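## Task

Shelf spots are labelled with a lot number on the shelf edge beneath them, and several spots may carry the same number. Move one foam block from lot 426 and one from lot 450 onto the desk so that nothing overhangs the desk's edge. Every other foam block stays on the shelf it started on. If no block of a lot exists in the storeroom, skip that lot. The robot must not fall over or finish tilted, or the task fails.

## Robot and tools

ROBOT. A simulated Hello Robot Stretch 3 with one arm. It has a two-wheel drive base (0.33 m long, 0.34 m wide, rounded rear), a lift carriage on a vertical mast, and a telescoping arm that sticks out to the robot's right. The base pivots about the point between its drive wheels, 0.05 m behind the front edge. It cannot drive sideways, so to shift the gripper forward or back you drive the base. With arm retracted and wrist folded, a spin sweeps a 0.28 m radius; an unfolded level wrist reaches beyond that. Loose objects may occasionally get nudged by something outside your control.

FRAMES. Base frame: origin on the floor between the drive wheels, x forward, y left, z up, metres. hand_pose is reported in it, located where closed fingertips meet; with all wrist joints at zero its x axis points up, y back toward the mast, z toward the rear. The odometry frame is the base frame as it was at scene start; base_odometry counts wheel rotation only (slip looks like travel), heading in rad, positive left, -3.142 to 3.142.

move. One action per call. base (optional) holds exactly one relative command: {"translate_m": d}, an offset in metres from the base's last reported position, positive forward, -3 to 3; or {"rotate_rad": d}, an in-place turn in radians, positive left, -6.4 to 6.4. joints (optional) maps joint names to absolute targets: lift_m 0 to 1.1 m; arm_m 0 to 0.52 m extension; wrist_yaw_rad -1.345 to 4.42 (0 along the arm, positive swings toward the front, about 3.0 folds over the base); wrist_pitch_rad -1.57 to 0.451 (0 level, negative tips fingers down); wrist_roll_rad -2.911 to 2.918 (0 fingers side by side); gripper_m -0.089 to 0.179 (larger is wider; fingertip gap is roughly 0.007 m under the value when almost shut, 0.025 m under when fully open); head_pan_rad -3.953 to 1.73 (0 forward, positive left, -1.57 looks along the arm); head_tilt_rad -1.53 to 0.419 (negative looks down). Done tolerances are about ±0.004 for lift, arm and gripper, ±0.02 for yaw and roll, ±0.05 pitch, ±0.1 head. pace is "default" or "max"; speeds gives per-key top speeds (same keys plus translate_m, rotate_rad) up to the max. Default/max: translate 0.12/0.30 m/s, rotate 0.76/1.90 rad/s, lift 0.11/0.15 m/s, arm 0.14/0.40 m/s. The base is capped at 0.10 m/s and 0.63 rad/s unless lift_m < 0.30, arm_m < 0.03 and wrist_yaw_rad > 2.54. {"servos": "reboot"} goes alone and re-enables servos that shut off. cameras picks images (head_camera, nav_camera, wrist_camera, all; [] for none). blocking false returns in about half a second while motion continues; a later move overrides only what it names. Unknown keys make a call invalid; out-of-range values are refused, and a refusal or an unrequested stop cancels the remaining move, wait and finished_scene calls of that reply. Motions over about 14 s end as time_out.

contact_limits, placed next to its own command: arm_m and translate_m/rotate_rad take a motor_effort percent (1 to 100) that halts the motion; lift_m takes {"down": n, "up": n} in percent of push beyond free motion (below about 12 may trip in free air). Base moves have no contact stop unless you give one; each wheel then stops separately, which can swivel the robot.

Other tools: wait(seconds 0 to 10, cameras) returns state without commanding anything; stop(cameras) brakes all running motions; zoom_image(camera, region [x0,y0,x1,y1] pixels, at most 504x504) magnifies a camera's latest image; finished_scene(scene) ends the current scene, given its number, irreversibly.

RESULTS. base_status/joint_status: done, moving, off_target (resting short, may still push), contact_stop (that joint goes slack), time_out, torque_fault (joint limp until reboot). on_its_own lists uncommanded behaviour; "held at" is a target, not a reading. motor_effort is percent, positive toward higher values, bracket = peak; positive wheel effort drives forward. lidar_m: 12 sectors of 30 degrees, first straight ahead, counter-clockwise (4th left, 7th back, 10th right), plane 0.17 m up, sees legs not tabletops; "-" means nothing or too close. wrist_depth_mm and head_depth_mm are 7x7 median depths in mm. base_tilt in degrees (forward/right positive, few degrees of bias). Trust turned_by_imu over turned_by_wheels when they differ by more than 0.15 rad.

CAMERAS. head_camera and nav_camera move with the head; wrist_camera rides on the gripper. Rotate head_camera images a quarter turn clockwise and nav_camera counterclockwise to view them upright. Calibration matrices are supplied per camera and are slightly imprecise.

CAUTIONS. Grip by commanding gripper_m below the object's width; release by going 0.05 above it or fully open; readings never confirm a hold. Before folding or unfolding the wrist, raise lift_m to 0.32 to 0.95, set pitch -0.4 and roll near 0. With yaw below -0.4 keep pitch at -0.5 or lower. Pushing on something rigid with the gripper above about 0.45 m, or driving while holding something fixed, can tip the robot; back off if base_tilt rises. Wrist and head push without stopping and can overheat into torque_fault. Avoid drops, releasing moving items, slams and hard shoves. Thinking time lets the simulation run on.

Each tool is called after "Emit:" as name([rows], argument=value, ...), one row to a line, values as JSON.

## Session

Emit:
move(joints={"head_pan_rad": 0.0, "head_tilt_rad": -0.15})

Scene clock: 0.67 s.
move: done
base_odometry: x=+0.000 y=+0.000 heading=+0.000
turned_by_wheels: +0.000
turned_by_imu: +0.000
base_tilt: forward=-0.3 right=-1.2
lidar_m: 0.85 0.78 0.78 0.97 1.18 1.17 1.58 1.49 1.13 1.39 3.13 1.32
head_depth_mm: 2025 1284 1332 1378 1426 1476 1528 / 1163 1139 1168 1209 1246 1291 1330 / 1000 1024 1049 1080 1109 1140 1178 / 904 926 950 973 997 1024 1054 / 830 847 867 884 909 929 953 / 767 782 796 814 831 851 867 / 715 725 737 751 765 781 798
base_status: not commanded
joint_positions: lift_m=+0.306 arm_m=+0.001 wrist_yaw_rad=+2.853 wrist_pitch_rad=-0.337 wrist_roll_rad=+0.000 gripper_m=+0.037 head_pan_rad=+0.000 head_tilt_rad=-0.147
joint_status: all done
measured_speeds: all 0
motor_effort: left_wheel=-0.4(0.5) right_wheel=+0.8(0.8) lift_m=+27.3(27.3) arm_m=-7.0(7.7) wrist_yaw_rad=+0.3(1.2) wrist_pitch_rad=+2.1(2.1) wrist_roll_rad=+0.1(0.3) gripper_m=+0.5(1.0) head_pan_rad=+0.4(1.5) head_tilt_rad=-2.0(6.5)
hand_pose: x=+0.0453 y=+0.0786 z=+0.3376 quat_wxyz=(+0.218, +0.707, +0.017, +0.673) (m; base frame)
wrist_depth_mm: 137 - - 968 788 688 605 / 137 - - - 844 730 638 / 146 - - - 896 773 664 / 155 208 913 900 883 808 699 / 171 182 745 689 718 713 698 / 588 195 127 572 130 591 584 / 516 204 317 513 497 507 500
pictures: head_camera (sideways), nav_camera (sideways), wrist_camera
camera_calibration:
head_camera: T_world_to_cam=[[-0.094694, -0.0462816, -0.99443, 1.31055], [0.0491588, 0.997483, -0.0511048, 0.0658745], [0.994292, -0.0537243, -0.0921805, 0.069459], [0, 0, 0, 1]] pos_world=[0.0518001, -0.00132294, 1.31302]
nav_camera: T_world_to_cam=[[0.120659, 0.0170402, 0.992548, -1.24977], [0.0120971, -0.999804, 0.0156942, 0.0296655], [0.99262, 0.0101133, -0.120842, 0.104436], [0, 0, 0, 1]] pos_world=[0.0467727, 0.0498999, 1.25261]
wrist_camera: T_world_to_cam=[[0.96874, -0.247076, -0.0222935, -0.0102663], [-0.145323, -0.492353, -0.858178, 0.367539], [0.201059, 0.834591, -0.512868, 0.264589], [0, 0, 0, 1]] pos_world=[0.0101594, -0.0424007, 0.450884]

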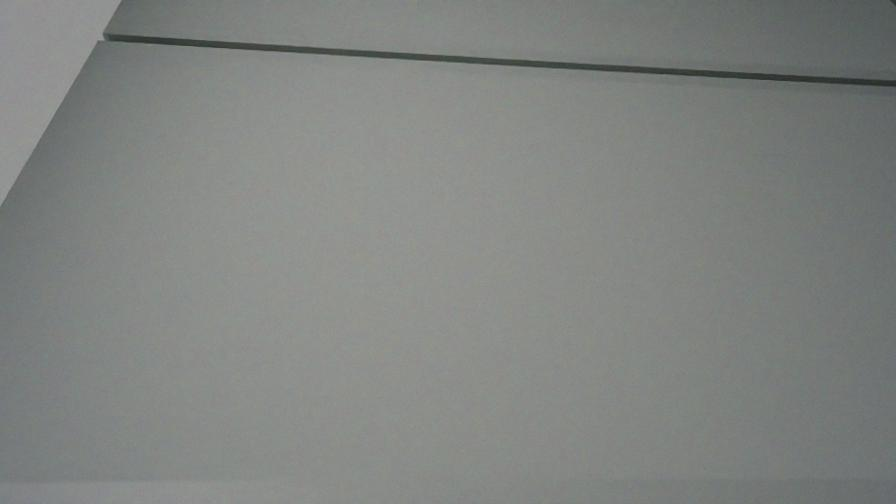

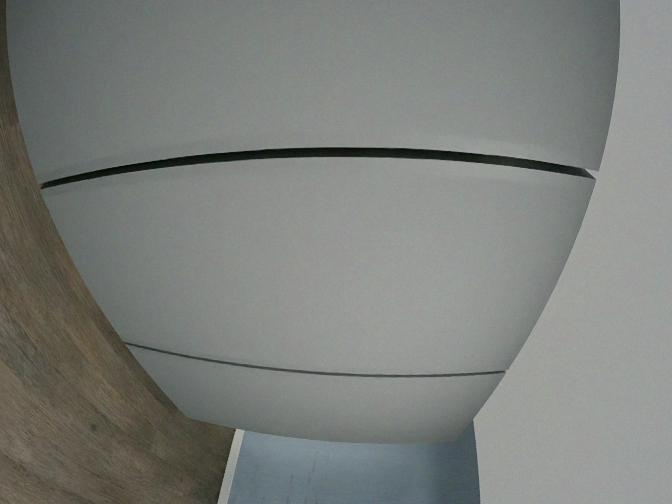

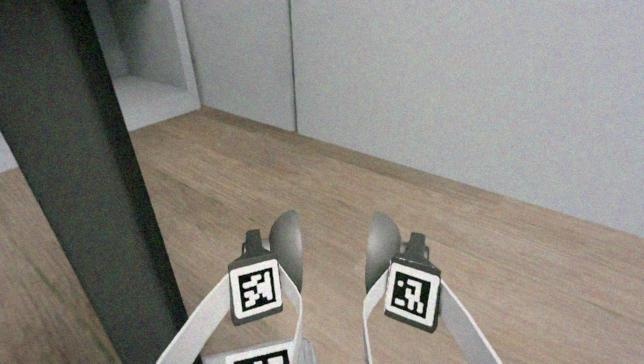

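Emit:
move(joints={"head_pan_rad": 1.3, "head_tilt_rad": -0.3, "wrist_yaw_rad": 3.0, "wrist_pitch_rad": -0.4, "gripper_m": 0.05, "lift_m": 0.28}, cameras=["head_camera", "nav_camera"])

Emit:
move(joints={"head_pan_rad": -1.2, "head_tilt_rad": -0.3}, cameras=["head_camera", "nav_camera"])

Emit:
move(joints={"head_pan_rad": -2.5, "head_tilt_rad": -0.3}, cameras=["head_camera", "nav_camera"])

Emit:
move(joints={"head_pan_rad": -3.7, "head_tilt_rad": -0.3}, cameras=["head_camera", "nav_camera"])

Scene clock: 11.60 s.
move: done
base_odometry: x=+0.000 y=+0.000 heading=+0.000
turned_by_wheels: +0.000
turned_by_imu: +0.000
base_tilt: forward=-0.2 right=-1.2
lidar_m: 0.85 0.78 0.78 0.97 1.18 1.17 1.58 1.49 1.13 1.38 3.13 1.32
head_depth_mm: 672 693 717 745 774 808 843 / 716 743 771 803 835 872 915 / 769 796 829 867 908 952 999 / 829 863 900 947 996 1046 1107 / 909 952 999 1040 1095 1158 1235 / 981 1031 1087 1155 1221 1306 1396 / 1082 1143 1212 1288 1350 1439 1492
base_status: not commanded
joint_positions: lift_m=+0.280 arm_m=+0.001 wrist_yaw_rad=+2.997 wrist_pitch_rad=-0.413 wrist_roll_rad=+0.000 gripper_m=+0.050 head_pan_rad=+1.332 head_tilt_rad=-0.305
joint_status: all done
measured_speeds: all 0
motor_effort: left_wheel=+0.2(0.8) right_wheel=-0.2(1.5) lift_m=+25.2(26.3) arm_m=-12.5(12.8) wrist_yaw_rad=+1.2(5.0) wrist_pitch_rad=+1.9(3.4) wrist_roll_rad=-0.1(0.3) gripper_m=+0.8(55.5) head_pan_rad=-2.2(6.5) head_tilt_rad=-1.0(9.4)
hand_pose: x=+0.0112 y=+0.0772 z=+0.2939 quat_wxyz=(+0.195, +0.700, +0.095, +0.680) (m; base frame)
wrist_depth_mm: - 138 - - 889 731 627 / - 149 - - 934 773 649 / 913 163 910 941 925 837 687 / 755 187 679 729 728 730 699 / 614 600 198 605 600 593 599 / 525 519 128 314 127 504 506 / 286 100 262 273 430 429 438
pictures: head_camera (sideways), nav_camera (sideways)
camera_calibration:
head_camera: T_world_to_cam=[[-0.0141539, -0.253597, -0.967206, 1.27441], [-0.95954, 0.275495, -0.0581919, 0.0812431], [0.281218, 0.927249, -0.247236, 0.275639], [0, 0, 0, 1]] pos_world=[0.0184792, 0.0452192, 1.30549]
nav_camera: T_world_to_cam=[[0.0485643, 0.271302, 0.961268, -1.20841], [0.974798, -0.222673, 0.0135979, 0.0265251], [0.217738, 0.936382, -0.275278, 0.310181], [0, 0, 0, 1]] pos_world=[-0.0347093, 0.0433017, 1.24663]

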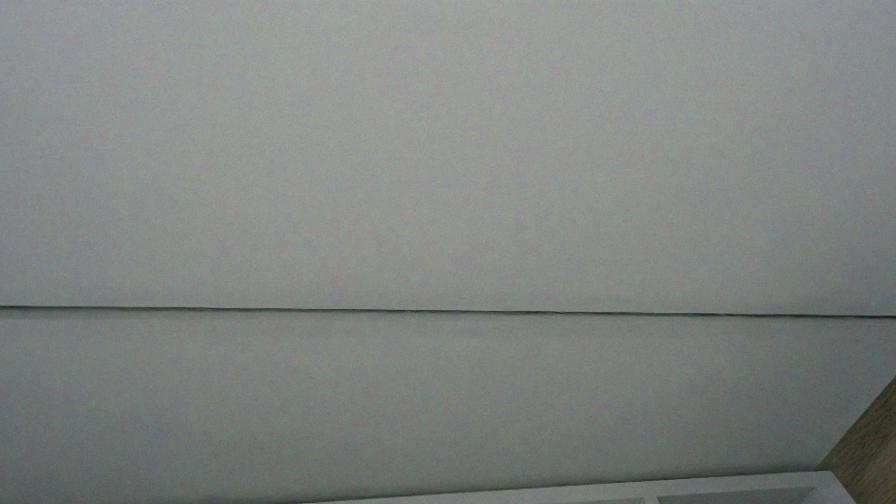

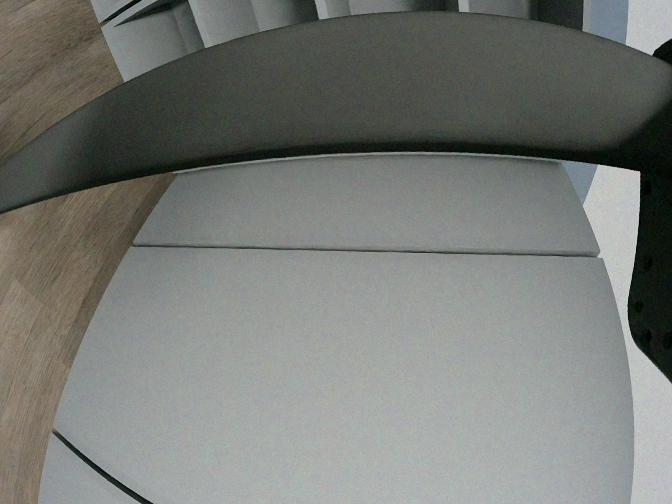

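Scene clock: 14.20 s.
move: done
base_odometry: x=+0.000 y=+0.000 heading=+0.000
turned_by_wheels: +0.000
turned_by_imu: +0.000
base_tilt: forward=-0.3 right=-1.2
lidar_m: 0.85 0.78 0.78 0.97 1.18 1.17 1.58 1.49 1.14 1.38 3.13 1.32
head_depth_mm: 2253 2296 2320 2261 1372 1924 1548 / 2693 2774 2790 2716 1574 2081 1580 / 3013 3191 3332 3370 2819 2061 1569 / 2935 3088 3269 3436 2978 2055 1564 / 2843 2984 3144 3273 2962 2025 1564 / 2774 2904 3033 3175 2920 2038 1553 / 2686 2796 2911 3038 2898 2011 1551
base_status: not commanded
joint_positions: lift_m=+0.280 arm_m=+0.001 wrist_yaw_rad=+2.997 wrist_pitch_rad=-0.413 wrist_roll_rad=+0.000 gripper_m=+0.050 head_pan_rad=-1.209 head_tilt_rad=-0.301
joint_status: all done
measured_speeds: translate_m=+0.000 rotate_rad=+0.000 lift_m=+0.000 arm_m=+0.000 wrist_yaw_rad=+0.000 wrist_pitch_rad=+0.000 wrist_roll_rad=+0.000 head_pan_rad=+0.024 head_tilt_rad=+0.000
motor_effort: left_wheel=-0.3(0.6) right_wheel=+0.2(1.2) lift_m=+29.6(30.4) arm_m=-10.7(12.3) wrist_yaw_rad=+2.0(3.6) wrist_pitch_rad=+1.9(2.0) wrist_roll_rad=+0.0(0.3) gripper_m=+0.7(1.3) head_pan_rad=+3.4(4.9) head_tilt_rad=+5.3(7.7)
hand_pose: x=+0.0112 y=+0.0772 z=+0.2939 quat_wxyz=(+0.195, +0.700, +0.095, +0.680) (m; base frame)
wrist_depth_mm: - 139 - - 874 725 622 / - 149 - - 955 776 654 / 895 163 892 951 913 824 683 / 756 187 668 734 730 722 680 / 614 595 197 604 594 600 595 / 524 521 128 313 128 507 502 / 286 100 261 274 432 427 439
pictures: head_camera (sideways), nav_camera (sideways)
camera_calibration:
head_camera: T_world_to_cam=[[-0.130338, 0.213316, -0.96825, 1.27648], [0.947189, 0.315385, -0.0580207, 0.0693894], [0.292994, -0.924678, -0.243157, 0.270258], [0, 0, 0, 1]] pos_world=[0.0214659, -0.0442769, 1.3057]
nav_camera: T_world_to_cam=[[0.111986, -0.247404, 0.962419, -1.2103], [-0.929825, -0.367749, 0.0136586, 0.0380643], [0.35055, -0.896411, -0.271225, 0.304095], [0, 0, 0, 1]] pos_world=[0.0643298, -0.01284, 1.24677]

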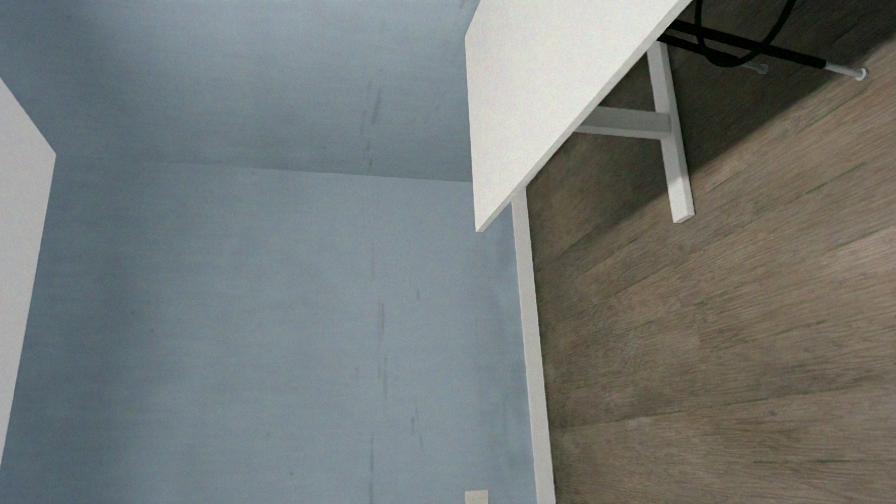

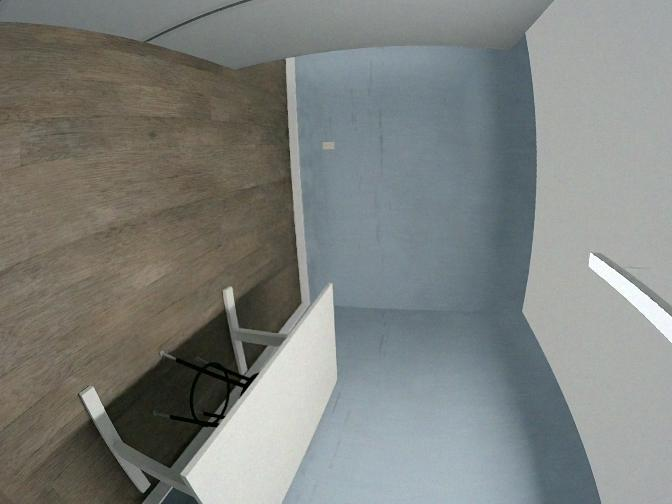

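Scene clock: 15.33 s.
move: done
base_odometry: x=+0.000 y=+0.000 heading=+0.000
turned_by_wheels: +0.000
turned_by_imu: +0.000
base_tilt: forward=-0.2 right=-1.2
lidar_m: 0.85 0.78 0.78 0.97 1.18 1.17 1.58 1.49 1.14 1.39 3.13 1.31
head_depth_mm: 1354 1412 1488 1574 1663 1764 1597 / 1341 1408 1481 1557 1637 1751 1582 / 1334 1394 1470 1542 1633 1722 1580 / 1316 1375 1451 1523 1610 1709 1572 / 1322 1379 1451 1524 1610 1700 1558 / 1313 1376 1445 1521 1595 1684 1552 / 1307 1369 1434 1498 1565 1669 1541
base_status: not commanded
joint_positions: lift_m=+0.280 arm_m=+0.001 wrist_yaw_rad=+2.997 wrist_pitch_rad=-0.413 wrist_roll_rad=+0.000 gripper_m=+0.050 head_pan_rad=-2.532 head_tilt_rad=-0.300
joint_status: all done
measured_speeds: all 0
motor_effort: left_wheel=-0.4(0.7) right_wheel=+0.8(1.3) lift_m=+29.0(29.9) arm_m=-10.7(11.2) wrist_yaw_rad=+1.0(3.1) wrist_pitch_rad=+1.9(2.0) wrist_roll_rad=-0.1(0.3) gripper_m=+0.6(1.0) head_pan_rad=+2.1(4.6) head_tilt_rad=+5.0(7.8)
hand_pose: x=+0.0112 y=+0.0772 z=+0.2939 quat_wxyz=(+0.195, +0.700, +0.095, +0.680) (m; base frame)
wrist_depth_mm: - 138 - - 904 721 621 / - 149 - - 941 763 652 / 934 163 905 944 938 824 687 / 761 187 689 748 725 719 692 / 624 598 197 601 603 599 591 / 527 526 128 314 127 505 508 / 286 100 261 272 428 426 442
pictures: head_camera (sideways), nav_camera (sideways)
camera_calibration:
head_camera: T_world_to_cam=[[0.174266, 0.178233, -0.968434, 1.27487], [0.537896, -0.841015, -0.0579901, 0.0718464], [-0.824803, -0.510811, -0.242431, 0.276132], [0, 0, 0, 1]] pos_world=[-0.0330575, -0.0257484, 1.30573]
nav_camera: T_world_to_cam=[[-0.211816, -0.168799, 0.962622, -1.20859], [-0.584434, 0.811326, 0.0136693, 0.0359434], [-0.783308, -0.559694, -0.270504, 0.310073], [0, 0, 0, 1]] pos_world=[0.00789064, -0.0596243, 1.2468]

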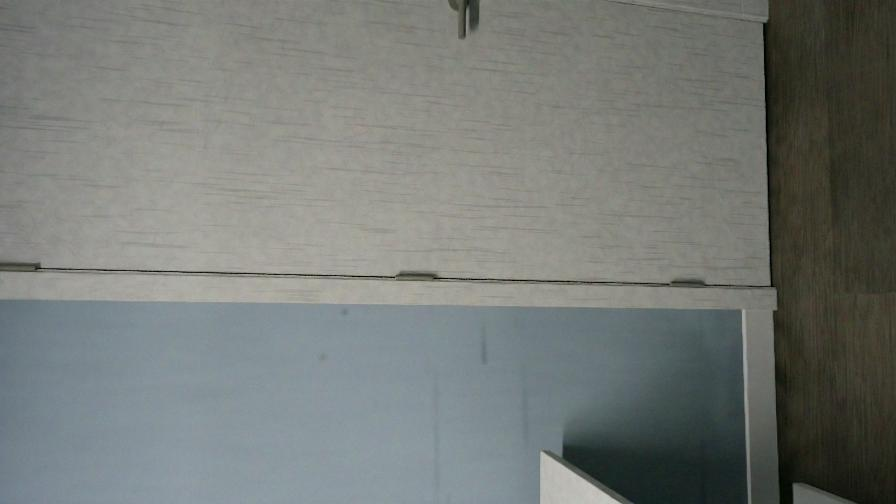

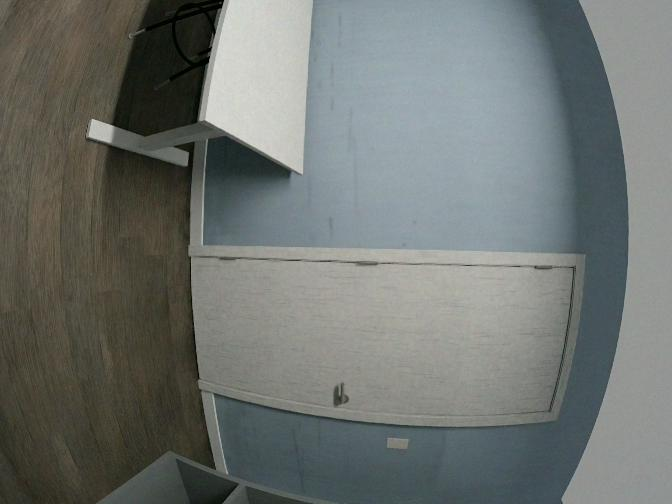

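Scene clock: 16.43 s.
move: done
base_odometry: x=+0.000 y=+0.000 heading=+0.000
turned_by_wheels: +0.000
turned_by_imu: +0.000
base_tilt: forward=-0.2 right=-1.3
lidar_m: 0.85 0.78 0.78 0.97 1.18 1.17 1.59 1.49 1.14 1.38 3.13 1.32
head_depth_mm: 1362 1401 1474 1496 1606 1363 1551 / 1178 1327 1513 1390 1650 1423 1490 / 1109 1095 1132 1179 1253 1338 1401 / 1486 1526 1631 1654 1744 1779 1481 / 1526 1593 1677 1696 1748 1834 1506 / 1575 1649 1742 1793 1736 1841 1527 / 1537 1657 1735 1677 1718 1817 1551
base_status: not commanded
joint_positions: lift_m=+0.280 arm_m=+0.001 wrist_yaw_rad=+2.997 wrist_pitch_rad=-0.413 wrist_roll_rad=+0.000 gripper_m=+0.050 head_pan_rad=-3.737 head_tilt_rad=-0.300
joint_status: all done
measured_speeds: all 0
motor_effort: left_wheel=-0.1(0.9) right_wheel=+0.5(1.2) lift_m=+29.3(29.9) arm_m=-10.6(10.9) wrist_yaw_rad=+1.3(2.9) wrist_pitch_rad=+1.9(2.0) wrist_roll_rad=+0.0(0.3) gripper_m=+0.8(1.1) head_pan_rad=+3.3(5.6) head_tilt_rad=+5.9(8.3)
hand_pose: x=+0.0112 y=+0.0772 z=+0.2939 quat_wxyz=(+0.195, +0.700, +0.095, +0.680) (m; base frame)
wrist_depth_mm: - 139 - - 866 725 625 / - 148 - - 949 773 658 / 922 163 903 938 920 817 685 / 758 186 682 739 741 725 680 / 618 595 197 610 600 591 592 / 522 520 128 314 128 506 502 / 286 100 262 273 430 430 438
pictures: head_camera (sideways), nav_camera (sideways)
camera_calibration:
head_camera: T_world_to_cam=[[0.228551, -0.0989862, -0.968487, 1.2746], [-0.593399, -0.802817, -0.0579814, 0.0787359], [-0.771778, 0.587951, -0.242223, 0.275538], [0, 0, 0, 1]] pos_world=[-0.0319362, 0.0273762, 1.30574]
nav_camera: T_world_to_cam=[[-0.233153, 0.137429, 0.96268, -1.20854], [0.549038, 0.835686, 0.0136724, 0.0290252], [-0.802619, 0.531735, -0.270297, 0.309922], [0, 0, 0, 1]] pos_world=[-0.0489608, -0.0229641, 1.24681]

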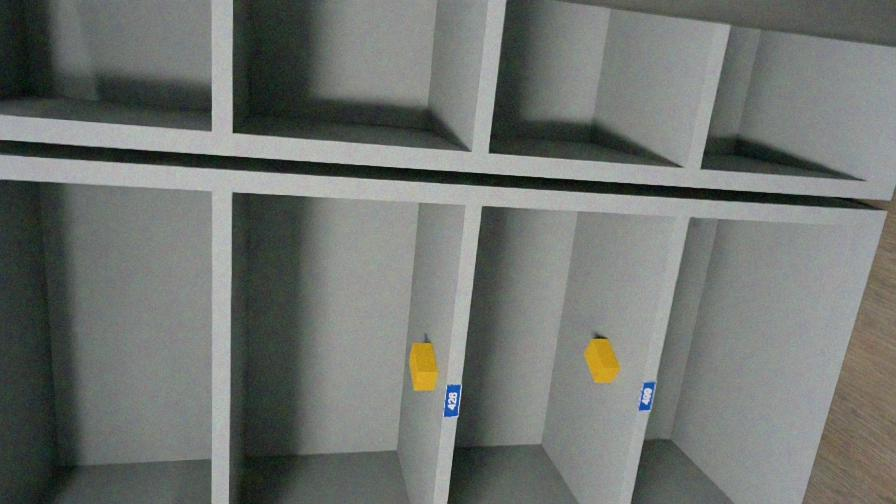

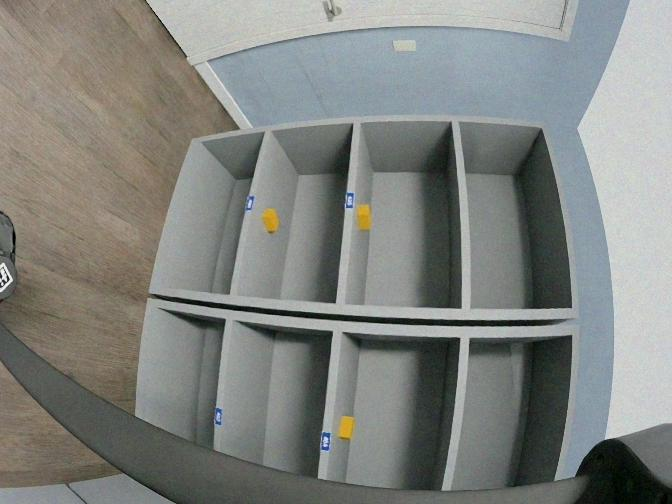

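Emit:
zoom_image(camera="head_camera", region=[400, 320, 700, 440])

Emit:
zoom_image(camera="nav_camera", region=[200, 400, 360, 460])

Scaled by 1.680 from the camera's 896x504 image, which has a finer 1280x720 frame.

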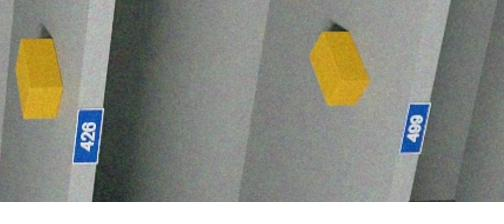

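Scaled by 3.150 from the camera's 672x504 image, which has a finer 792x594 frame.

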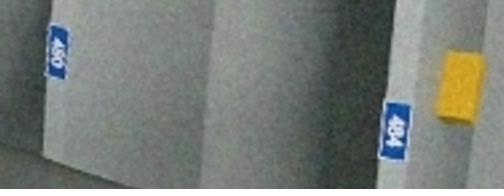

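Emit:
move(base={"rotate_rad": -0.107}, joints={"head_pan_rad": -3.95, "head_tilt_rad": -0.4}, cameras=["head_camera", "nav_camera"])

Emit:
zoom_image(camera="nav_camera", region=[160, 330, 400, 500])

Scene clock: 204.77 s.
move: done
base_odometry: x=+0.000 y=+0.000 heading=-0.107
turned_by_wheels: -0.107
turned_by_imu: -0.105
base_tilt: forward=-0.2 right=-1.3
lidar_m: 0.90 0.78 0.78 0.90 1.44 1.17 1.58 1.49 1.14 1.39 3.09 1.55
head_depth_mm: - - - - - - - / - - - - - - - / 1384 1474 1557 1698 1561 - - / 1379 1472 1558 1692 1537 1708 1435 / 1350 1273 1521 1401 1448 1581 1425 / 995 1054 1149 1200 1424 1574 1423 / 1370 1453 1519 1666 1497 1678 1415
base_status: done
joint_positions: lift_m=+0.280 arm_m=+0.001 wrist_yaw_rad=+2.997 wrist_pitch_rad=-0.413 wrist_roll_rad=+0.000 gripper_m=+0.050 head_pan_rad=-3.950 head_tilt_rad=-0.397
joint_status: all done
measured_speeds: all 0
motor_effort: left_wheel=+7.7(11.5) right_wheel=-10.5(12.6) lift_m=+28.7(29.7) arm_m=-7.5(8.4) wrist_yaw_rad=+2.0(3.5) wrist_pitch_rad=+1.9(2.0) wrist_roll_rad=+0.1(0.3) gripper_m=+0.9(1.0) head_pan_rad=-2.9(4.1) head_tilt_rad=-4.2(6.2)
hand_pose: x=+0.0112 y=+0.0772 z=+0.2939 quat_wxyz=(+0.195, +0.700, +0.095, +0.680) (m; base frame)
wrist_depth_mm: - 138 - 995 827 704 616 / - 148 - - 899 749 654 / 910 163 886 927 894 794 693 / 759 187 684 735 739 724 696 / 617 592 197 604 605 598 595 / 526 522 128 316 127 504 503 / 287 100 262 273 434 429 440
pictures: head_camera (sideways), nav_camera (sideways)
camera_calibration:
head_camera: T_world_to_cam=[[0.266746, -0.212435, -0.940063, 1.23725], [-0.745706, -0.663414, -0.0616792, 0.0844716], [-0.610548, 0.717463, -0.335377, 0.395794], [0, 0, 0, 1]] pos_world=[-0.0253887, 0.0349059, 1.30104]
nav_camera: T_world_to_cam=[[-0.262643, 0.250486, 0.931813, -1.16805], [0.712457, 0.70161, 0.0122107, 0.0299329], [-0.650711, 0.667083, -0.362733, 0.429296], [0, 0, 0, 1]] pos_world=[-0.0487577, -0.0147979, 1.24376]

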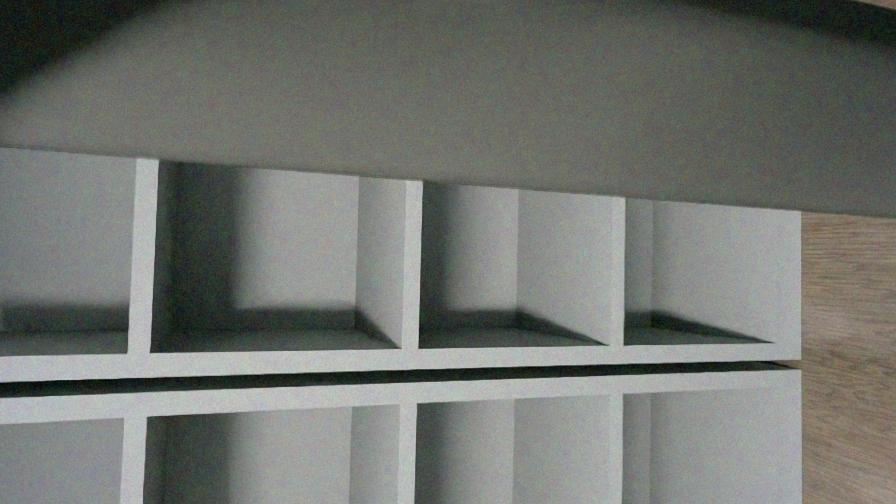

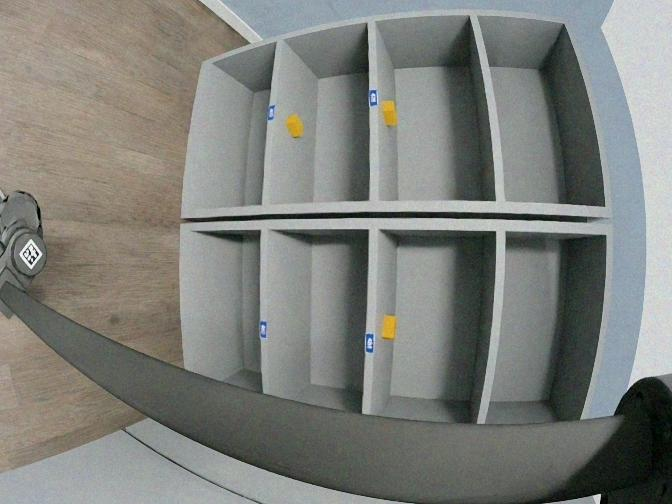

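Scaled by 2.100 from the camera's 672x504 image, which has a finer 792x594 frame.

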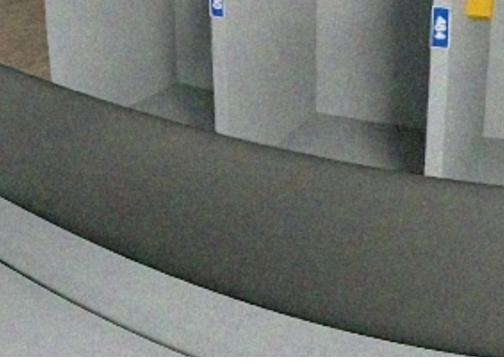

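Emit:
zoom_image(camera="nav_camera", region=[230, 300, 310, 360])

Emit:
zoom_image(camera="nav_camera", region=[340, 310, 420, 370])

Scaled by 6.300 from the camera's 672x504 image, which has a finer 792x594 frame.

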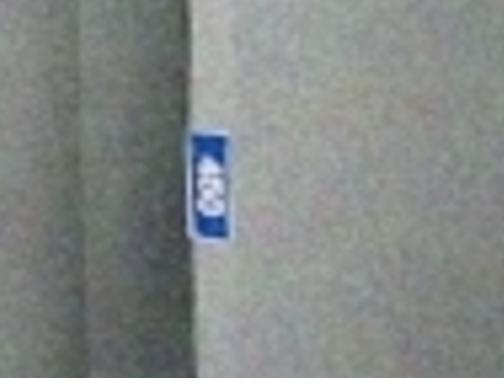

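Scaled by 6.300 from the camera's 672x504 image, which has a finer 792x594 frame.

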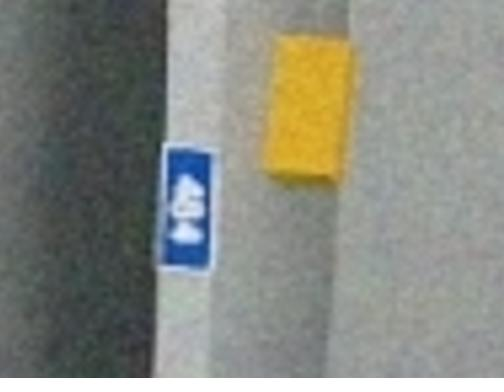

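Emit:
move(base={"translate_m": -0.878}, pace="max", cameras=[])

Emit:
move(base={"rotate_rad": -2.432}, joints={"head_pan_rad": -1.57, "head_tilt_rad": -0.6}, pace="max", cameras=["head_camera", "nav_camera"])

Scene clock: 221.73 s.
move: done
base_odometry: x=-0.873 y=+0.093 heading=-0.106
turned_by_wheels: +0.000
turned_by_imu: +0.000
base_tilt: forward=-0.3 right=-1.3
lidar_m: 1.61 1.40 1.40 0.68 0.80 0.88 0.71 0.88 0.88 1.02 1.16 2.79
head_depth_mm: - - - - - - - / - - - - - - - / 455 896 957 936 662 - - / 463 891 956 927 659 1061 843 / 473 890 953 914 652 1061 834 / 482 886 948 906 647 1053 836 / 492 883 946 893 641 1050 832
base_status: done
joint_positions: lift_m=+0.280 arm_m=+0.001 wrist_yaw_rad=+2.998 wrist_pitch_rad=-0.413 wrist_roll_rad=+0.000 gripper_m=+0.050 head_pan_rad=-3.950 head_tilt_rad=-0.401
joint_status: not commanded
measured_speeds: all 0
motor_effort: left_wheel=+0.9(14.2) right_wheel=-10.1(16.0) lift_m=+27.3(29.4) arm_m=-5.8(7.4) wrist_yaw_rad=+1.7(3.5) wrist_pitch_rad=+1.9(2.1) wrist_roll_rad=-0.2(0.4) gripper_m=+0.1(1.2) head_pan_rad=-1.6(3.1) head_tilt_rad=-0.6(4.2)
hand_pose: x=+0.0110 y=+0.0771 z=+0.2937 quat_wxyz=(+0.195, +0.700, +0.095, +0.680) (m; base frame)
wrist_depth_mm: - 138 682 - - - - / - 148 738 - - - - / 792 162 788 881 933 920 910 / 620 187 687 735 726 721 716 / 548 588 197 605 579 592 591 / 518 519 128 313 127 507 501 / 286 100 262 273 429 434 441
pictures: none
No camera images: "cameras" was empty.

Scene clock: 224.30 s.
move: done
base_odometry: x=-0.873 y=+0.093 heading=-2.538
turned_by_wheels: -2.432
turned_by_imu: -2.387
base_tilt: forward=-0.2 right=-1.3
lidar_m: 0.88 0.90 1.16 1.66 2.08 1.47 1.40 1.44 0.68 1.00 0.71 0.91
head_depth_mm: 826 901 898 670 982 892 1031 / 826 909 913 663 1117 912 1172 / 823 905 900 656 1106 906 1177 / 819 900 886 648 1097 904 1170 / 816 897 872 641 1090 897 1166 / 812 896 861 635 1081 895 1163 / 812 890 846 628 1074 885 1155
base_status: done
joint_positions: lift_m=+0.280 arm_m=+0.001 wrist_yaw_rad=+2.998 wrist_pitch_rad=-0.413 wrist_roll_rad=+0.000 gripper_m=+0.050 head_pan_rad=-1.564 head_tilt_rad=-0.604
joint_status: all done
measured_speeds: all 0
motor_effort: left_wheel=+5.8(15.2) right_wheel=-9.5(15.0) lift_m=+26.4(27.9) arm_m=-12.3(12.9) wrist_yaw_rad=+2.0(2.8) wrist_pitch_rad=+2.1(2.1) wrist_roll_rad=+0.0(0.3) gripper_m=+0.7(1.1) head_pan_rad=-3.5(5.5) head_tilt_rad=+1.1(7.2)
hand_pose: x=+0.0110 y=+0.0771 z=+0.2937 quat_wxyz=(+0.195, +0.700, +0.095, +0.680) (m; base frame)
wrist_depth_mm: - 139 - - - - - / - 148 - - - - - / 975 163 884 937 927 904 895 / 767 187 689 748 728 710 724 / 618 588 197 603 593 599 587 / 525 522 128 315 127 508 499 / 285 100 260 273 428 429 438
pictures: head_camera (sideways), nav_camera (sideways)
camera_calibration:
head_camera: T_world_to_cam=[[-0.0499058, 0.522761, -0.851017, 1.12301], [0.997609, -0.0146999, -0.0675321, 0.0814398], [-0.047813, -0.852353, -0.520777, 0.633616], [0, 0, 0, 1]] pos_world=[0.00509473, -0.0458032, 1.29117]
nav_camera: T_world_to_cam=[[0.0208211, -0.545444, 0.837889, -1.04726], [-0.999656, -0.0247071, 0.00875729, 0.0448757], [0.0159252, -0.837783, -0.545771, 0.663403], [0, 0, 0, 1]] pos_world=[0.0561006, -0.0143261, 1.23916]

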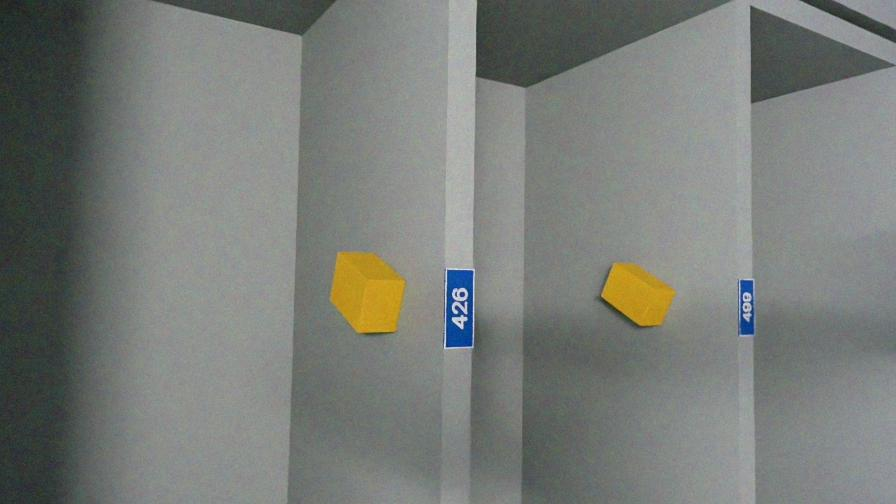

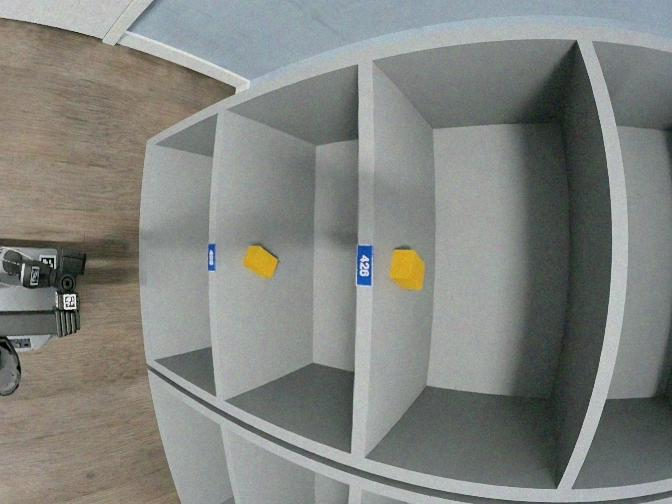

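Emit:
zoom_image(camera="head_camera", region=[300, 230, 480, 350])

Scaled by 2.800 from the camera's 896x504 image, which has a finer 1280x720 frame.

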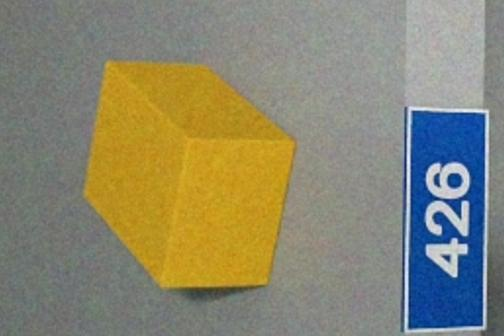

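Emit:
move(base={"rotate_rad": -0.153}, joints={"lift_m": 0.6}, pace="max", cameras=[])

Emit:
move(base={"translate_m": 0.195}, joints={"lift_m": 0.94}, pace="max", cameras=[])

Emit:
move(joints={"wrist_yaw_rad": -0.2, "gripper_m": 0.179, "wrist_pitch_rad": -0.4}, cameras=["head_camera"])

Scene clock: 332.80 s.
move: done
base_odometry: x=-0.873 y=+0.093 heading=-2.691
turned_by_wheels: -0.153
turned_by_imu: -0.150
base_tilt: forward=-0.4 right=-1.2
lidar_m: 0.88 0.88 1.05 1.16 2.52 1.56 1.40 1.41 0.68 0.91 0.79 0.70
head_depth_mm: 690 705 723 694 797 922 1191 / 838 887 857 708 973 940 1131 / 851 938 912 700 1110 938 1182 / 832 920 898 654 1101 908 1175 / 817 897 885 648 1094 899 1167 / 802 880 869 638 1087 870 1164 / 787 864 857 603 1083 863 1130
base_status: done
joint_positions: lift_m=+0.600 arm_m=+0.001 wrist_yaw_rad=+2.998 wrist_pitch_rad=-0.414 wrist_roll_rad=+0.000 gripper_m=+0.050 head_pan_rad=-1.570 head_tilt_rad=-0.599
joint_status: all done
measured_speeds: all 0
motor_effort: left_wheel=+5.2(13.4) right_wheel=-6.7(14.8) lift_m=+26.6(32.2) arm_m=-9.3(11.2) wrist_yaw_rad=+0.9(3.3) wrist_pitch_rad=+2.1(2.3) wrist_roll_rad=+0.0(0.3) gripper_m=+0.3(1.2) head_pan_rad=-2.1(3.5) head_tilt_rad=+2.0(3.8)
hand_pose: x=+0.0110 y=+0.0770 z=+0.6135 quat_wxyz=(+0.195, +0.700, +0.095, +0.680) (m; base frame)
wrist_depth_mm: - 138 - - - - 870 / - 149 - - - - 868 / - 162 - - - - 908 / - 184 - - - - 928 / - - 197 - - - 960 / 960 930 128 924 127 901 902 / 801 100 280 802 769 769 789
pictures: none
No camera images: "cameras" was empty.

Scene clock: 335.87 s.
move: done
base_odometry: x=-1.048 y=+0.008 heading=-2.691
turned_by_wheels: +0.000
turned_by_imu: +0.001
base_tilt: forward=-0.2 right=-1.4
lidar_m: 0.69 0.69 0.83 1.14 2.86 1.77 1.59 1.60 0.78 0.96 0.57 0.79
head_depth_mm: 852 945 935 677 1089 - - / 835 923 924 669 1159 - - / 817 902 911 629 1112 966 - / 800 882 897 621 1102 906 - / 787 863 887 616 1096 954 - / 770 847 872 604 1089 893 - / 757 828 859 572 1080 862 1084
base_status: done
joint_positions: lift_m=+0.940 arm_m=+0.001 wrist_yaw_rad=+2.998 wrist_pitch_rad=-0.414 wrist_roll_rad=+0.000 gripper_m=+0.050 head_pan_rad=-1.570 head_tilt_rad=-0.599
joint_status: all done
measured_speeds: all 0
motor_effort: left_wheel=+3.6(11.4) right_wheel=+7.8(9.9) lift_m=+26.9(32.0) arm_m=-9.1(10.4) wrist_yaw_rad=+2.4(2.9) wrist_pitch_rad=+2.2(2.3) wrist_roll_rad=+0.2(0.3) gripper_m=+0.0(1.1) head_pan_rad=-2.1(3.0) head_tilt_rad=+0.5(2.3)
hand_pose: x=+0.0110 y=+0.0770 z=+0.9535 quat_wxyz=(+0.195, +0.700, +0.096, +0.680) (m; base frame)
wrist_depth_mm: - 138 - - - 915 670 / - 149 - - - 938 682 / - 163 - - - 933 706 / - 184 - - - 973 738 / - - 197 - - - 751 / - - 128 - 127 - 770 / - - 273 - - 975 787
pictures: none
No camera images: "cameras" was empty.

Scene clock: 338.43 s.
move: done
base_odometry: x=-1.048 y=+0.008 heading=-2.691
turned_by_wheels: +0.000
turned_by_imu: +0.000
base_tilt: forward=-0.2 right=-1.3
lidar_m: 0.69 0.69 0.83 1.14 2.85 1.77 1.59 1.60 0.78 0.96 0.57 0.79
head_depth_mm: 852 945 939 675 1092 - - / 834 920 927 668 1161 - - / 818 900 910 628 1197 - - / 801 884 899 620 1138 877 1202 / 786 862 884 613 1096 852 1141 / 771 844 869 606 1085 868 1109 / 757 830 856 573 1079 865 1087
base_status: not commanded
joint_positions: lift_m=+0.940 arm_m=+0.001 wrist_yaw_rad=-0.197 wrist_pitch_rad=-0.414 wrist_roll_rad=+0.000 gripper_m=+0.179 head_pan_rad=-1.570 head_tilt_rad=-0.599
joint_status: all done
measured_speeds: all 0
motor_effort: left_wheel=+3.3(4.0) right_wheel=+8.1(8.2) lift_m=+23.4(26.4) arm_m=-9.1(9.8) wrist_yaw_rad=-2.7(6.2) wrist_pitch_rad=+2.2(4.4) wrist_roll_rad=-0.2(0.4) gripper_m=+0.9(83.0) head_pan_rad=-1.6(2.7) head_tilt_rad=-1.9(1.9)
hand_pose: x=-0.0655 y=-0.3660 z=+0.9535 quat_wxyz=(+0.675, +0.077, -0.703, -0.213) (m; base frame)
wrist_depth_mm: 432 422 370 364 394 391 397 / 267 262 279 298 325 555 461 / 250 698 780 - 851 629 505 / 711 762 - 891 889 661 558 / 658 766 794 796 778 734 746 / 116 142 679 649 672 655 121 / 118 578 592 582 956 852 110
pictures: head_camera (sideways)
camera_calibration:
head_camera: T_world_to_cam=[[-0.0465785, 0.519441, -0.853236, 1.12588], [0.997495, -0.0213306, -0.0674396, 0.0813203], [-0.0532309, -0.85424, -0.517147, 0.628926], [0, 0, 0, 1]] pos_world=[0.00480351, -0.0458411, 1.29137]

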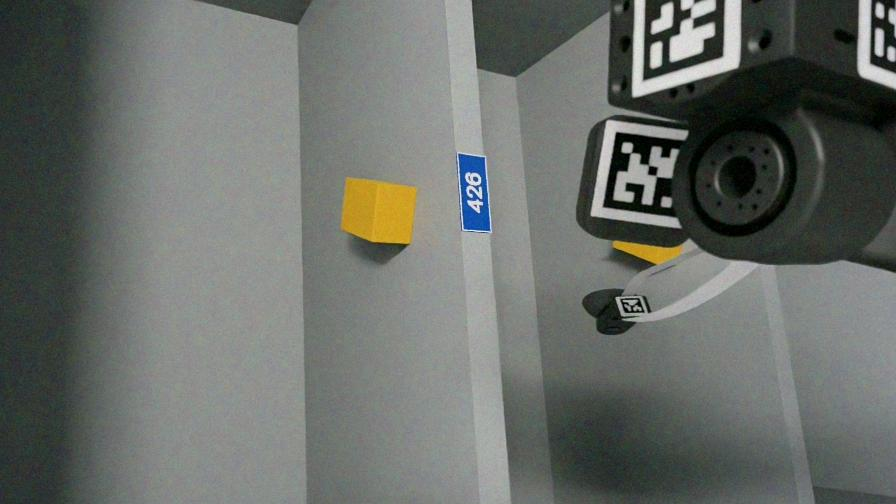

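Emit:
move(joints={"wrist_pitch_rad": -0.2, "lift_m": 0.985, "arm_m": 0.1}, contact_limits={"arm_m": 40}, cameras=["head_camera", "wrist_camera"])

Scene clock: 345.97 s.
move: done
base_odometry: x=-1.048 y=+0.008 heading=-2.691
turned_by_wheels: +0.000
turned_by_imu: +0.000
base_tilt: forward=-0.2 right=-1.1
lidar_m: 0.69 0.69 0.83 1.14 2.86 1.78 1.59 1.60 0.78 0.97 0.57 0.79
head_depth_mm: 850 940 991 - - 1078 1155 / 835 923 992 - - 871 1190 / 820 902 910 - - 860 1179 / 802 882 899 567 1140 854 1176 / 784 864 883 586 1096 873 1137 / 771 844 871 604 1087 869 1113 / 757 830 856 573 1075 864 1087
base_status: not commanded
joint_positions: lift_m=+0.985 arm_m=+0.100 wrist_yaw_rad=-0.197 wrist_pitch_rad=-0.222 wrist_roll_rad=+0.000 gripper_m=+0.179 head_pan_rad=-1.570 head_tilt_rad=-0.599
joint_status: all done
measured_speeds: all 0
motor_effort: left_wheel=+3.4(4.2) right_wheel=+7.3(8.3) lift_m=+28.3(31.7) arm_m=+12.5(14.3) wrist_yaw_rad=-3.0(4.5) wrist_pitch_rad=+3.6(5.9) wrist_roll_rad=+0.2(0.3) gripper_m=+1.0(1.1) head_pan_rad=-1.0(1.8) head_tilt_rad=-4.5(4.5)
contact_limits: arm_m 40 (drawing in: default 31, maximum 55; extending or still: default 39, maximum 69)
hand_pose: x=-0.0694 y=-0.4848 z=+1.0437 quat_wxyz=(+0.692, +0.009, -0.707, -0.148) (m; base frame)
wrist_depth_mm: 495 529 569 622 667 556 433 / 519 553 607 662 721 576 443 / 534 559 561 550 549 539 450 / 373 374 348 346 366 366 361 / 279 264 277 275 276 287 329 / 118 141 222 240 794 680 121 / 118 205 715 762 764 705 110
pictures: head_camera (sideways), wrist_camera
camera_calibration:
head_camera: T_world_to_cam=[[-0.0465787, 0.519441, -0.853236, 1.12588], [0.997495, -0.0213303, -0.0674396, 0.0813203], [-0.0532306, -0.85424, -0.517147, 0.628926], [0, 0, 0, 1]] pos_world=[0.00480352, -0.0458411, 1.29137]
wrist_camera: T_world_to_cam=[[-0.9877, 0.155356, -0.0176986, 0.0318736], [0.0798509, 0.403844, -0.911336, 1.18505], [-0.134434, -0.90154, -0.411282, 0.149006], [0, 0, 0, 1]] pos_world=[-0.0431141, -0.349191, 1.14182]

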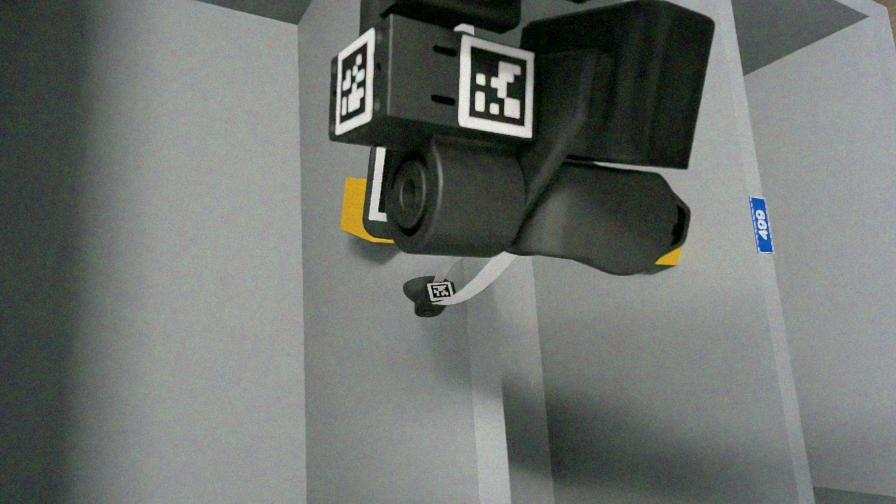

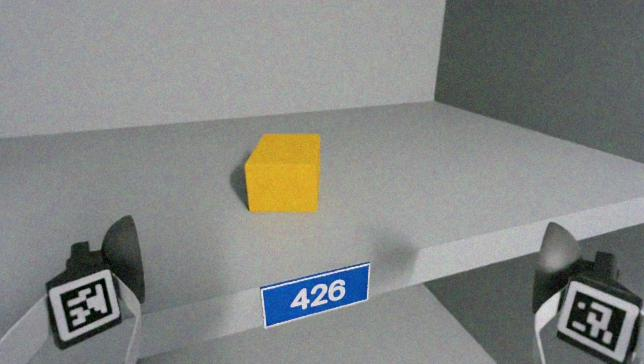

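Emit:
move(base={"translate_m": 0.008}, joints={"lift_m": 0.95, "arm_m": 0.2}, contact_limits={"arm_m": 40}, cameras=["wrist_camera"])

Scene clock: 387.47 s.
move: done
base_odometry: x=-1.056 y=+0.005 heading=-2.691
turned_by_wheels: +0.000
turned_by_imu: +0.000
base_tilt: forward=-0.3 right=-1.2
lidar_m: 0.68 0.68 0.83 1.14 2.87 1.78 1.60 1.61 0.79 0.96 0.57 0.78
head_depth_mm: 849 941 934 284 1051 949 1160 / 833 921 921 319 1009 915 1182 / 814 901 909 319 1000 885 1178 / 801 880 894 344 992 876 1171 / 786 864 885 610 1093 874 1141 / 769 844 867 581 1087 865 1113 / 756 826 853 572 1079 865 1081
base_status: done
joint_positions: lift_m=+0.950 arm_m=+0.200 wrist_yaw_rad=-0.197 wrist_pitch_rad=-0.222 wrist_roll_rad=+0.000 gripper_m=+0.179 head_pan_rad=-1.570 head_tilt_rad=-0.600
joint_status: all done
measured_speeds: all 0
motor_effort: left_wheel=+4.0(8.3) right_wheel=+4.9(10.5) lift_m=+24.0(26.4) arm_m=+12.8(14.6) wrist_yaw_rad=-3.6(4.1) wrist_pitch_rad=+3.6(3.8) wrist_roll_rad=-0.1(0.3) gripper_m=+0.7(1.3) head_pan_rad=-0.1(1.3) head_tilt_rad=-4.1(5.9)
contact_limits: arm_m 40 (drawing in: default 31, maximum 55; extending or still: default 39, maximum 69)
hand_pose: x=-0.0695 y=-0.5849 z=+1.0089 quat_wxyz=(+0.692, +0.009, -0.707, -0.147) (m; base frame)
wrist_depth_mm: 418 440 482 527 573 547 425 / 435 466 513 553 606 564 430 / 433 434 428 472 420 418 411 / 286 284 266 247 279 278 278 / 214 212 202 200 210 210 209 / 119 142 169 168 168 168 121 / 118 136 141 145 140 150 110
pictures: wrist_camera
camera_calibration:
wrist_camera: T_world_to_cam=[[-0.98766, 0.155615, -0.0176686, 0.0468474], [0.0798316, 0.403169, -0.911637, 1.19363], [-0.134741, -0.901798, -0.410617, 0.0436361], [0, 0, 0, 1]] pos_world=[-0.0431402, -0.449173, 1.1069]

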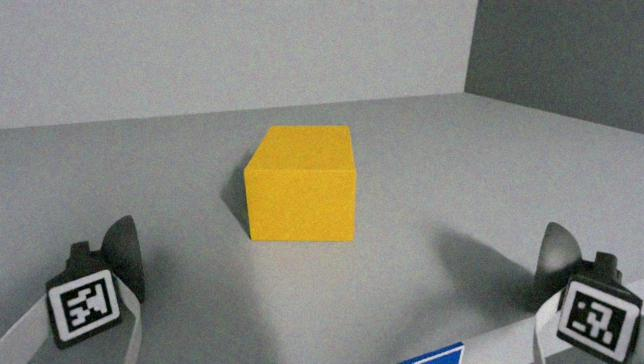

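Emit:
move(base={"translate_m": 0.006}, joints={"lift_m": 0.957, "arm_m": 0.225}, contact_limits={"arm_m": 40}, cameras=["wrist_camera"])

Scene clock: 415.27 s.
move: done
base_odometry: x=-1.061 y=+0.002 heading=-2.691
turned_by_wheels: +0.000
turned_by_imu: +0.000
base_tilt: forward=-0.3 right=-1.1
lidar_m: 0.67 0.68 0.81 1.14 2.88 1.79 1.60 1.61 0.79 0.96 0.56 0.77
head_depth_mm: 848 943 933 284 1085 952 1159 / 830 921 361 336 1081 915 1181 / 816 899 354 335 1070 884 1178 / 797 881 895 366 1062 879 1170 / 784 863 881 610 1094 874 1140 / 769 845 867 580 1083 868 1110 / 756 828 852 571 1077 864 1081
base_status: done
joint_positions: lift_m=+0.957 arm_m=+0.225 wrist_yaw_rad=-0.197 wrist_pitch_rad=-0.222 wrist_roll_rad=+0.000 gripper_m=+0.179 head_pan_rad=-1.570 head_tilt_rad=-0.600
joint_status: all done
measured_speeds: all 0
motor_effort: left_wheel=+4.7(7.7) right_wheel=+5.0(8.7) lift_m=+29.2(32.8) arm_m=+12.5(14.5) wrist_yaw_rad=-1.9(3.9) wrist_pitch_rad=+3.6(3.7) wrist_roll_rad=+0.1(0.3) gripper_m=+0.7(1.0) head_pan_rad=+0.4(0.8) head_tilt_rad=-5.2(5.4)
contact_limits: arm_m 40 (drawing in: default 31, maximum 55; extending or still: default 39, maximum 69)
hand_pose: x=-0.0695 y=-0.6099 z=+1.0159 quat_wxyz=(+0.692, +0.009, -0.707, -0.147) (m; base frame)
wrist_depth_mm: 399 421 454 497 540 543 428 / 415 443 481 522 579 559 433 / 419 453 453 444 445 442 415 / 302 302 297 - 298 296 294 / 226 213 224 - 223 222 221 / 118 141 179 172 178 178 121 / 118 140 149 149 149 148 111
pictures: wrist_camera
camera_calibration:
wrist_camera: T_world_to_cam=[[-0.98766, 0.155616, -0.0176685, 0.0508617], [0.0798317, 0.403168, -0.911637, 1.21009], [-0.134742, -0.901798, -0.410615, 0.0239649], [0, 0, 0, 1]] pos_world=[-0.0431404, -0.474172, 1.1139]

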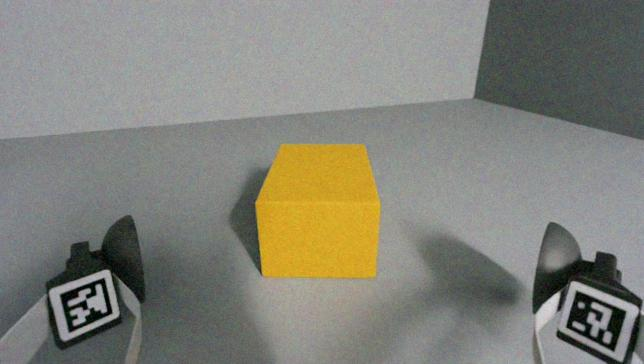

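Emit:
move(joints={"arm_m": 0.285}, contact_limits={"arm_m": 30}, speeds={"arm_m": 0.08}, cameras=["wrist_camera"])

Scene clock: 422.37 s.
move: done
base_odometry: x=-1.061 y=+0.002 heading=-2.691
turned_by_wheels: +0.000
turned_by_imu: +0.000
base_tilt: forward=-0.3 right=-1.2
lidar_m: 0.67 0.68 0.81 1.14 2.89 1.79 1.60 1.61 0.79 0.96 0.56 0.77
head_depth_mm: 851 940 935 - 1090 924 1166 / 831 920 405 600 1120 917 1187 / 816 902 388 388 1109 886 1182 / 799 880 779 438 1103 878 1171 / 784 857 880 612 1089 874 1143 / 770 842 867 580 1087 867 1113 / 754 824 855 571 1076 862 1082
base_status: not commanded
joint_positions: lift_m=+0.957 arm_m=+0.285 wrist_yaw_rad=-0.197 wrist_pitch_rad=-0.222 wrist_roll_rad=+0.000 gripper_m=+0.179 head_pan_rad=-1.570 head_tilt_rad=-0.600
joint_status: all done
measured_speeds: all 0
motor_effort: left_wheel=+4.9(5.2) right_wheel=+5.5(6.1) lift_m=+26.8(27.5) arm_m=+12.5(13.8) wrist_yaw_rad=-3.6(4.5) wrist_pitch_rad=+3.6(3.6) wrist_roll_rad=-0.2(0.3) gripper_m=+0.5(1.0) head_pan_rad=+1.0(1.4) head_tilt_rad=-3.7(5.2)
contact_limits: arm_m 30 (drawing in: default 31, maximum 55; extending or still: default 39, maximum 69)
hand_pose: x=-0.0695 y=-0.6699 z=+1.0159 quat_wxyz=(+0.692, +0.009, -0.707, -0.147) (m; base frame)
wrist_depth_mm: 350 372 398 439 479 507 413 / 367 392 426 468 509 539 423 / 377 404 429 447 445 443 401 / 301 300 301 319 296 295 294 / 226 214 225 - 222 222 221 / 119 141 178 - 178 177 121 / 118 140 144 - 143 148 110
pictures: wrist_camera
camera_calibration:
wrist_camera: T_world_to_cam=[[-0.98766, 0.155616, -0.0176684, 0.0601987], [0.0798317, 0.403168, -0.911637, 1.23428], [-0.134742, -0.901798, -0.410616, -0.0301432], [0, 0, 0, 1]] pos_world=[-0.0431404, -0.534172, 1.1139]

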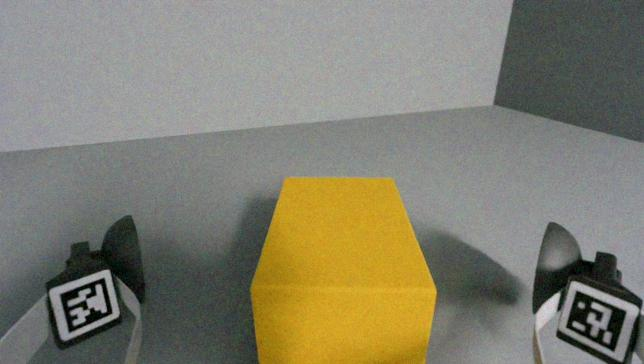

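Emit:
move(joints={"gripper_m": 0.03}, cameras=["wrist_camera"])

Scene clock: 431.70 s.
move: done
base_odometry: x=-1.061 y=+0.002 heading=-2.691
turned_by_wheels: +0.000
turned_by_imu: +0.000
base_tilt: forward=-0.3 right=-1.2
lidar_m: 0.67 0.67 0.82 1.14 2.88 1.79 1.61 1.61 0.79 0.96 0.56 0.77
head_depth_mm: 849 943 936 - 1087 923 1169 / 832 918 405 601 1121 916 1192 / 814 898 388 388 1110 885 1179 / 798 880 776 438 1103 878 1171 / 783 861 881 612 1095 875 1139 / 769 843 864 580 1086 869 1112 / 754 826 854 572 1077 863 1081
base_status: not commanded
joint_positions: lift_m=+0.957 arm_m=+0.285 wrist_yaw_rad=-0.198 wrist_pitch_rad=-0.222 wrist_roll_rad=+0.000 gripper_m=+0.031 head_pan_rad=-1.570 head_tilt_rad=-0.600
joint_status: all done
measured_speeds: all 0
motor_effort: left_wheel=+4.5(5.2) right_wheel=+5.2(5.8) lift_m=+23.5(24.8) arm_m=+7.8(10.3) wrist_yaw_rad=-3.6(4.1) wrist_pitch_rad=+3.6(3.6) wrist_roll_rad=+0.0(0.3) gripper_m=-19.7(91.5) head_pan_rad=+1.6(2.0) head_tilt_rad=-3.4(4.5)
contact_limits: arm_m 30 (drawing in: default 31, maximum 55; extending or still: default 39, maximum 69)
hand_pose: x=-0.0696 y=-0.6699 z=+1.0159 quat_wxyz=(+0.692, +0.009, -0.707, -0.148) (m; base frame)
wrist_depth_mm: 349 375 399 436 479 508 412 / 366 394 424 465 511 538 420 / 376 406 433 448 445 438 397 / 302 301 299 321 295 293 294 / 225 226 153 - 152 222 221 / 179 179 128 - 128 164 177 / 150 106 140 - 143 121 148
pictures: wrist_camera
camera_calibration:
wrist_camera: T_world_to_cam=[[-0.987599, 0.155999, -0.0176683, 0.0603647], [0.0799881, 0.403137, -0.911637, 1.23427], [-0.135092, -0.901746, -0.410615, -0.0301285], [0, 0, 0, 1]] pos_world=[-0.0431808, -0.534164, 1.1139]

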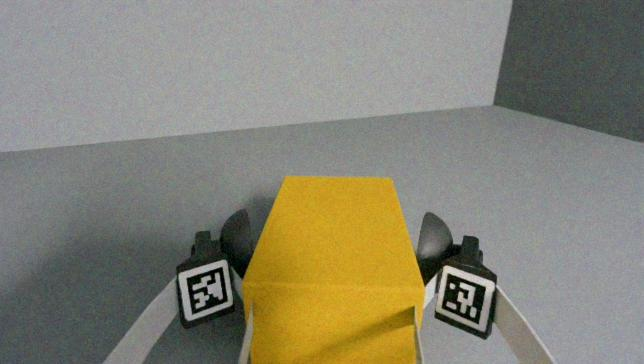

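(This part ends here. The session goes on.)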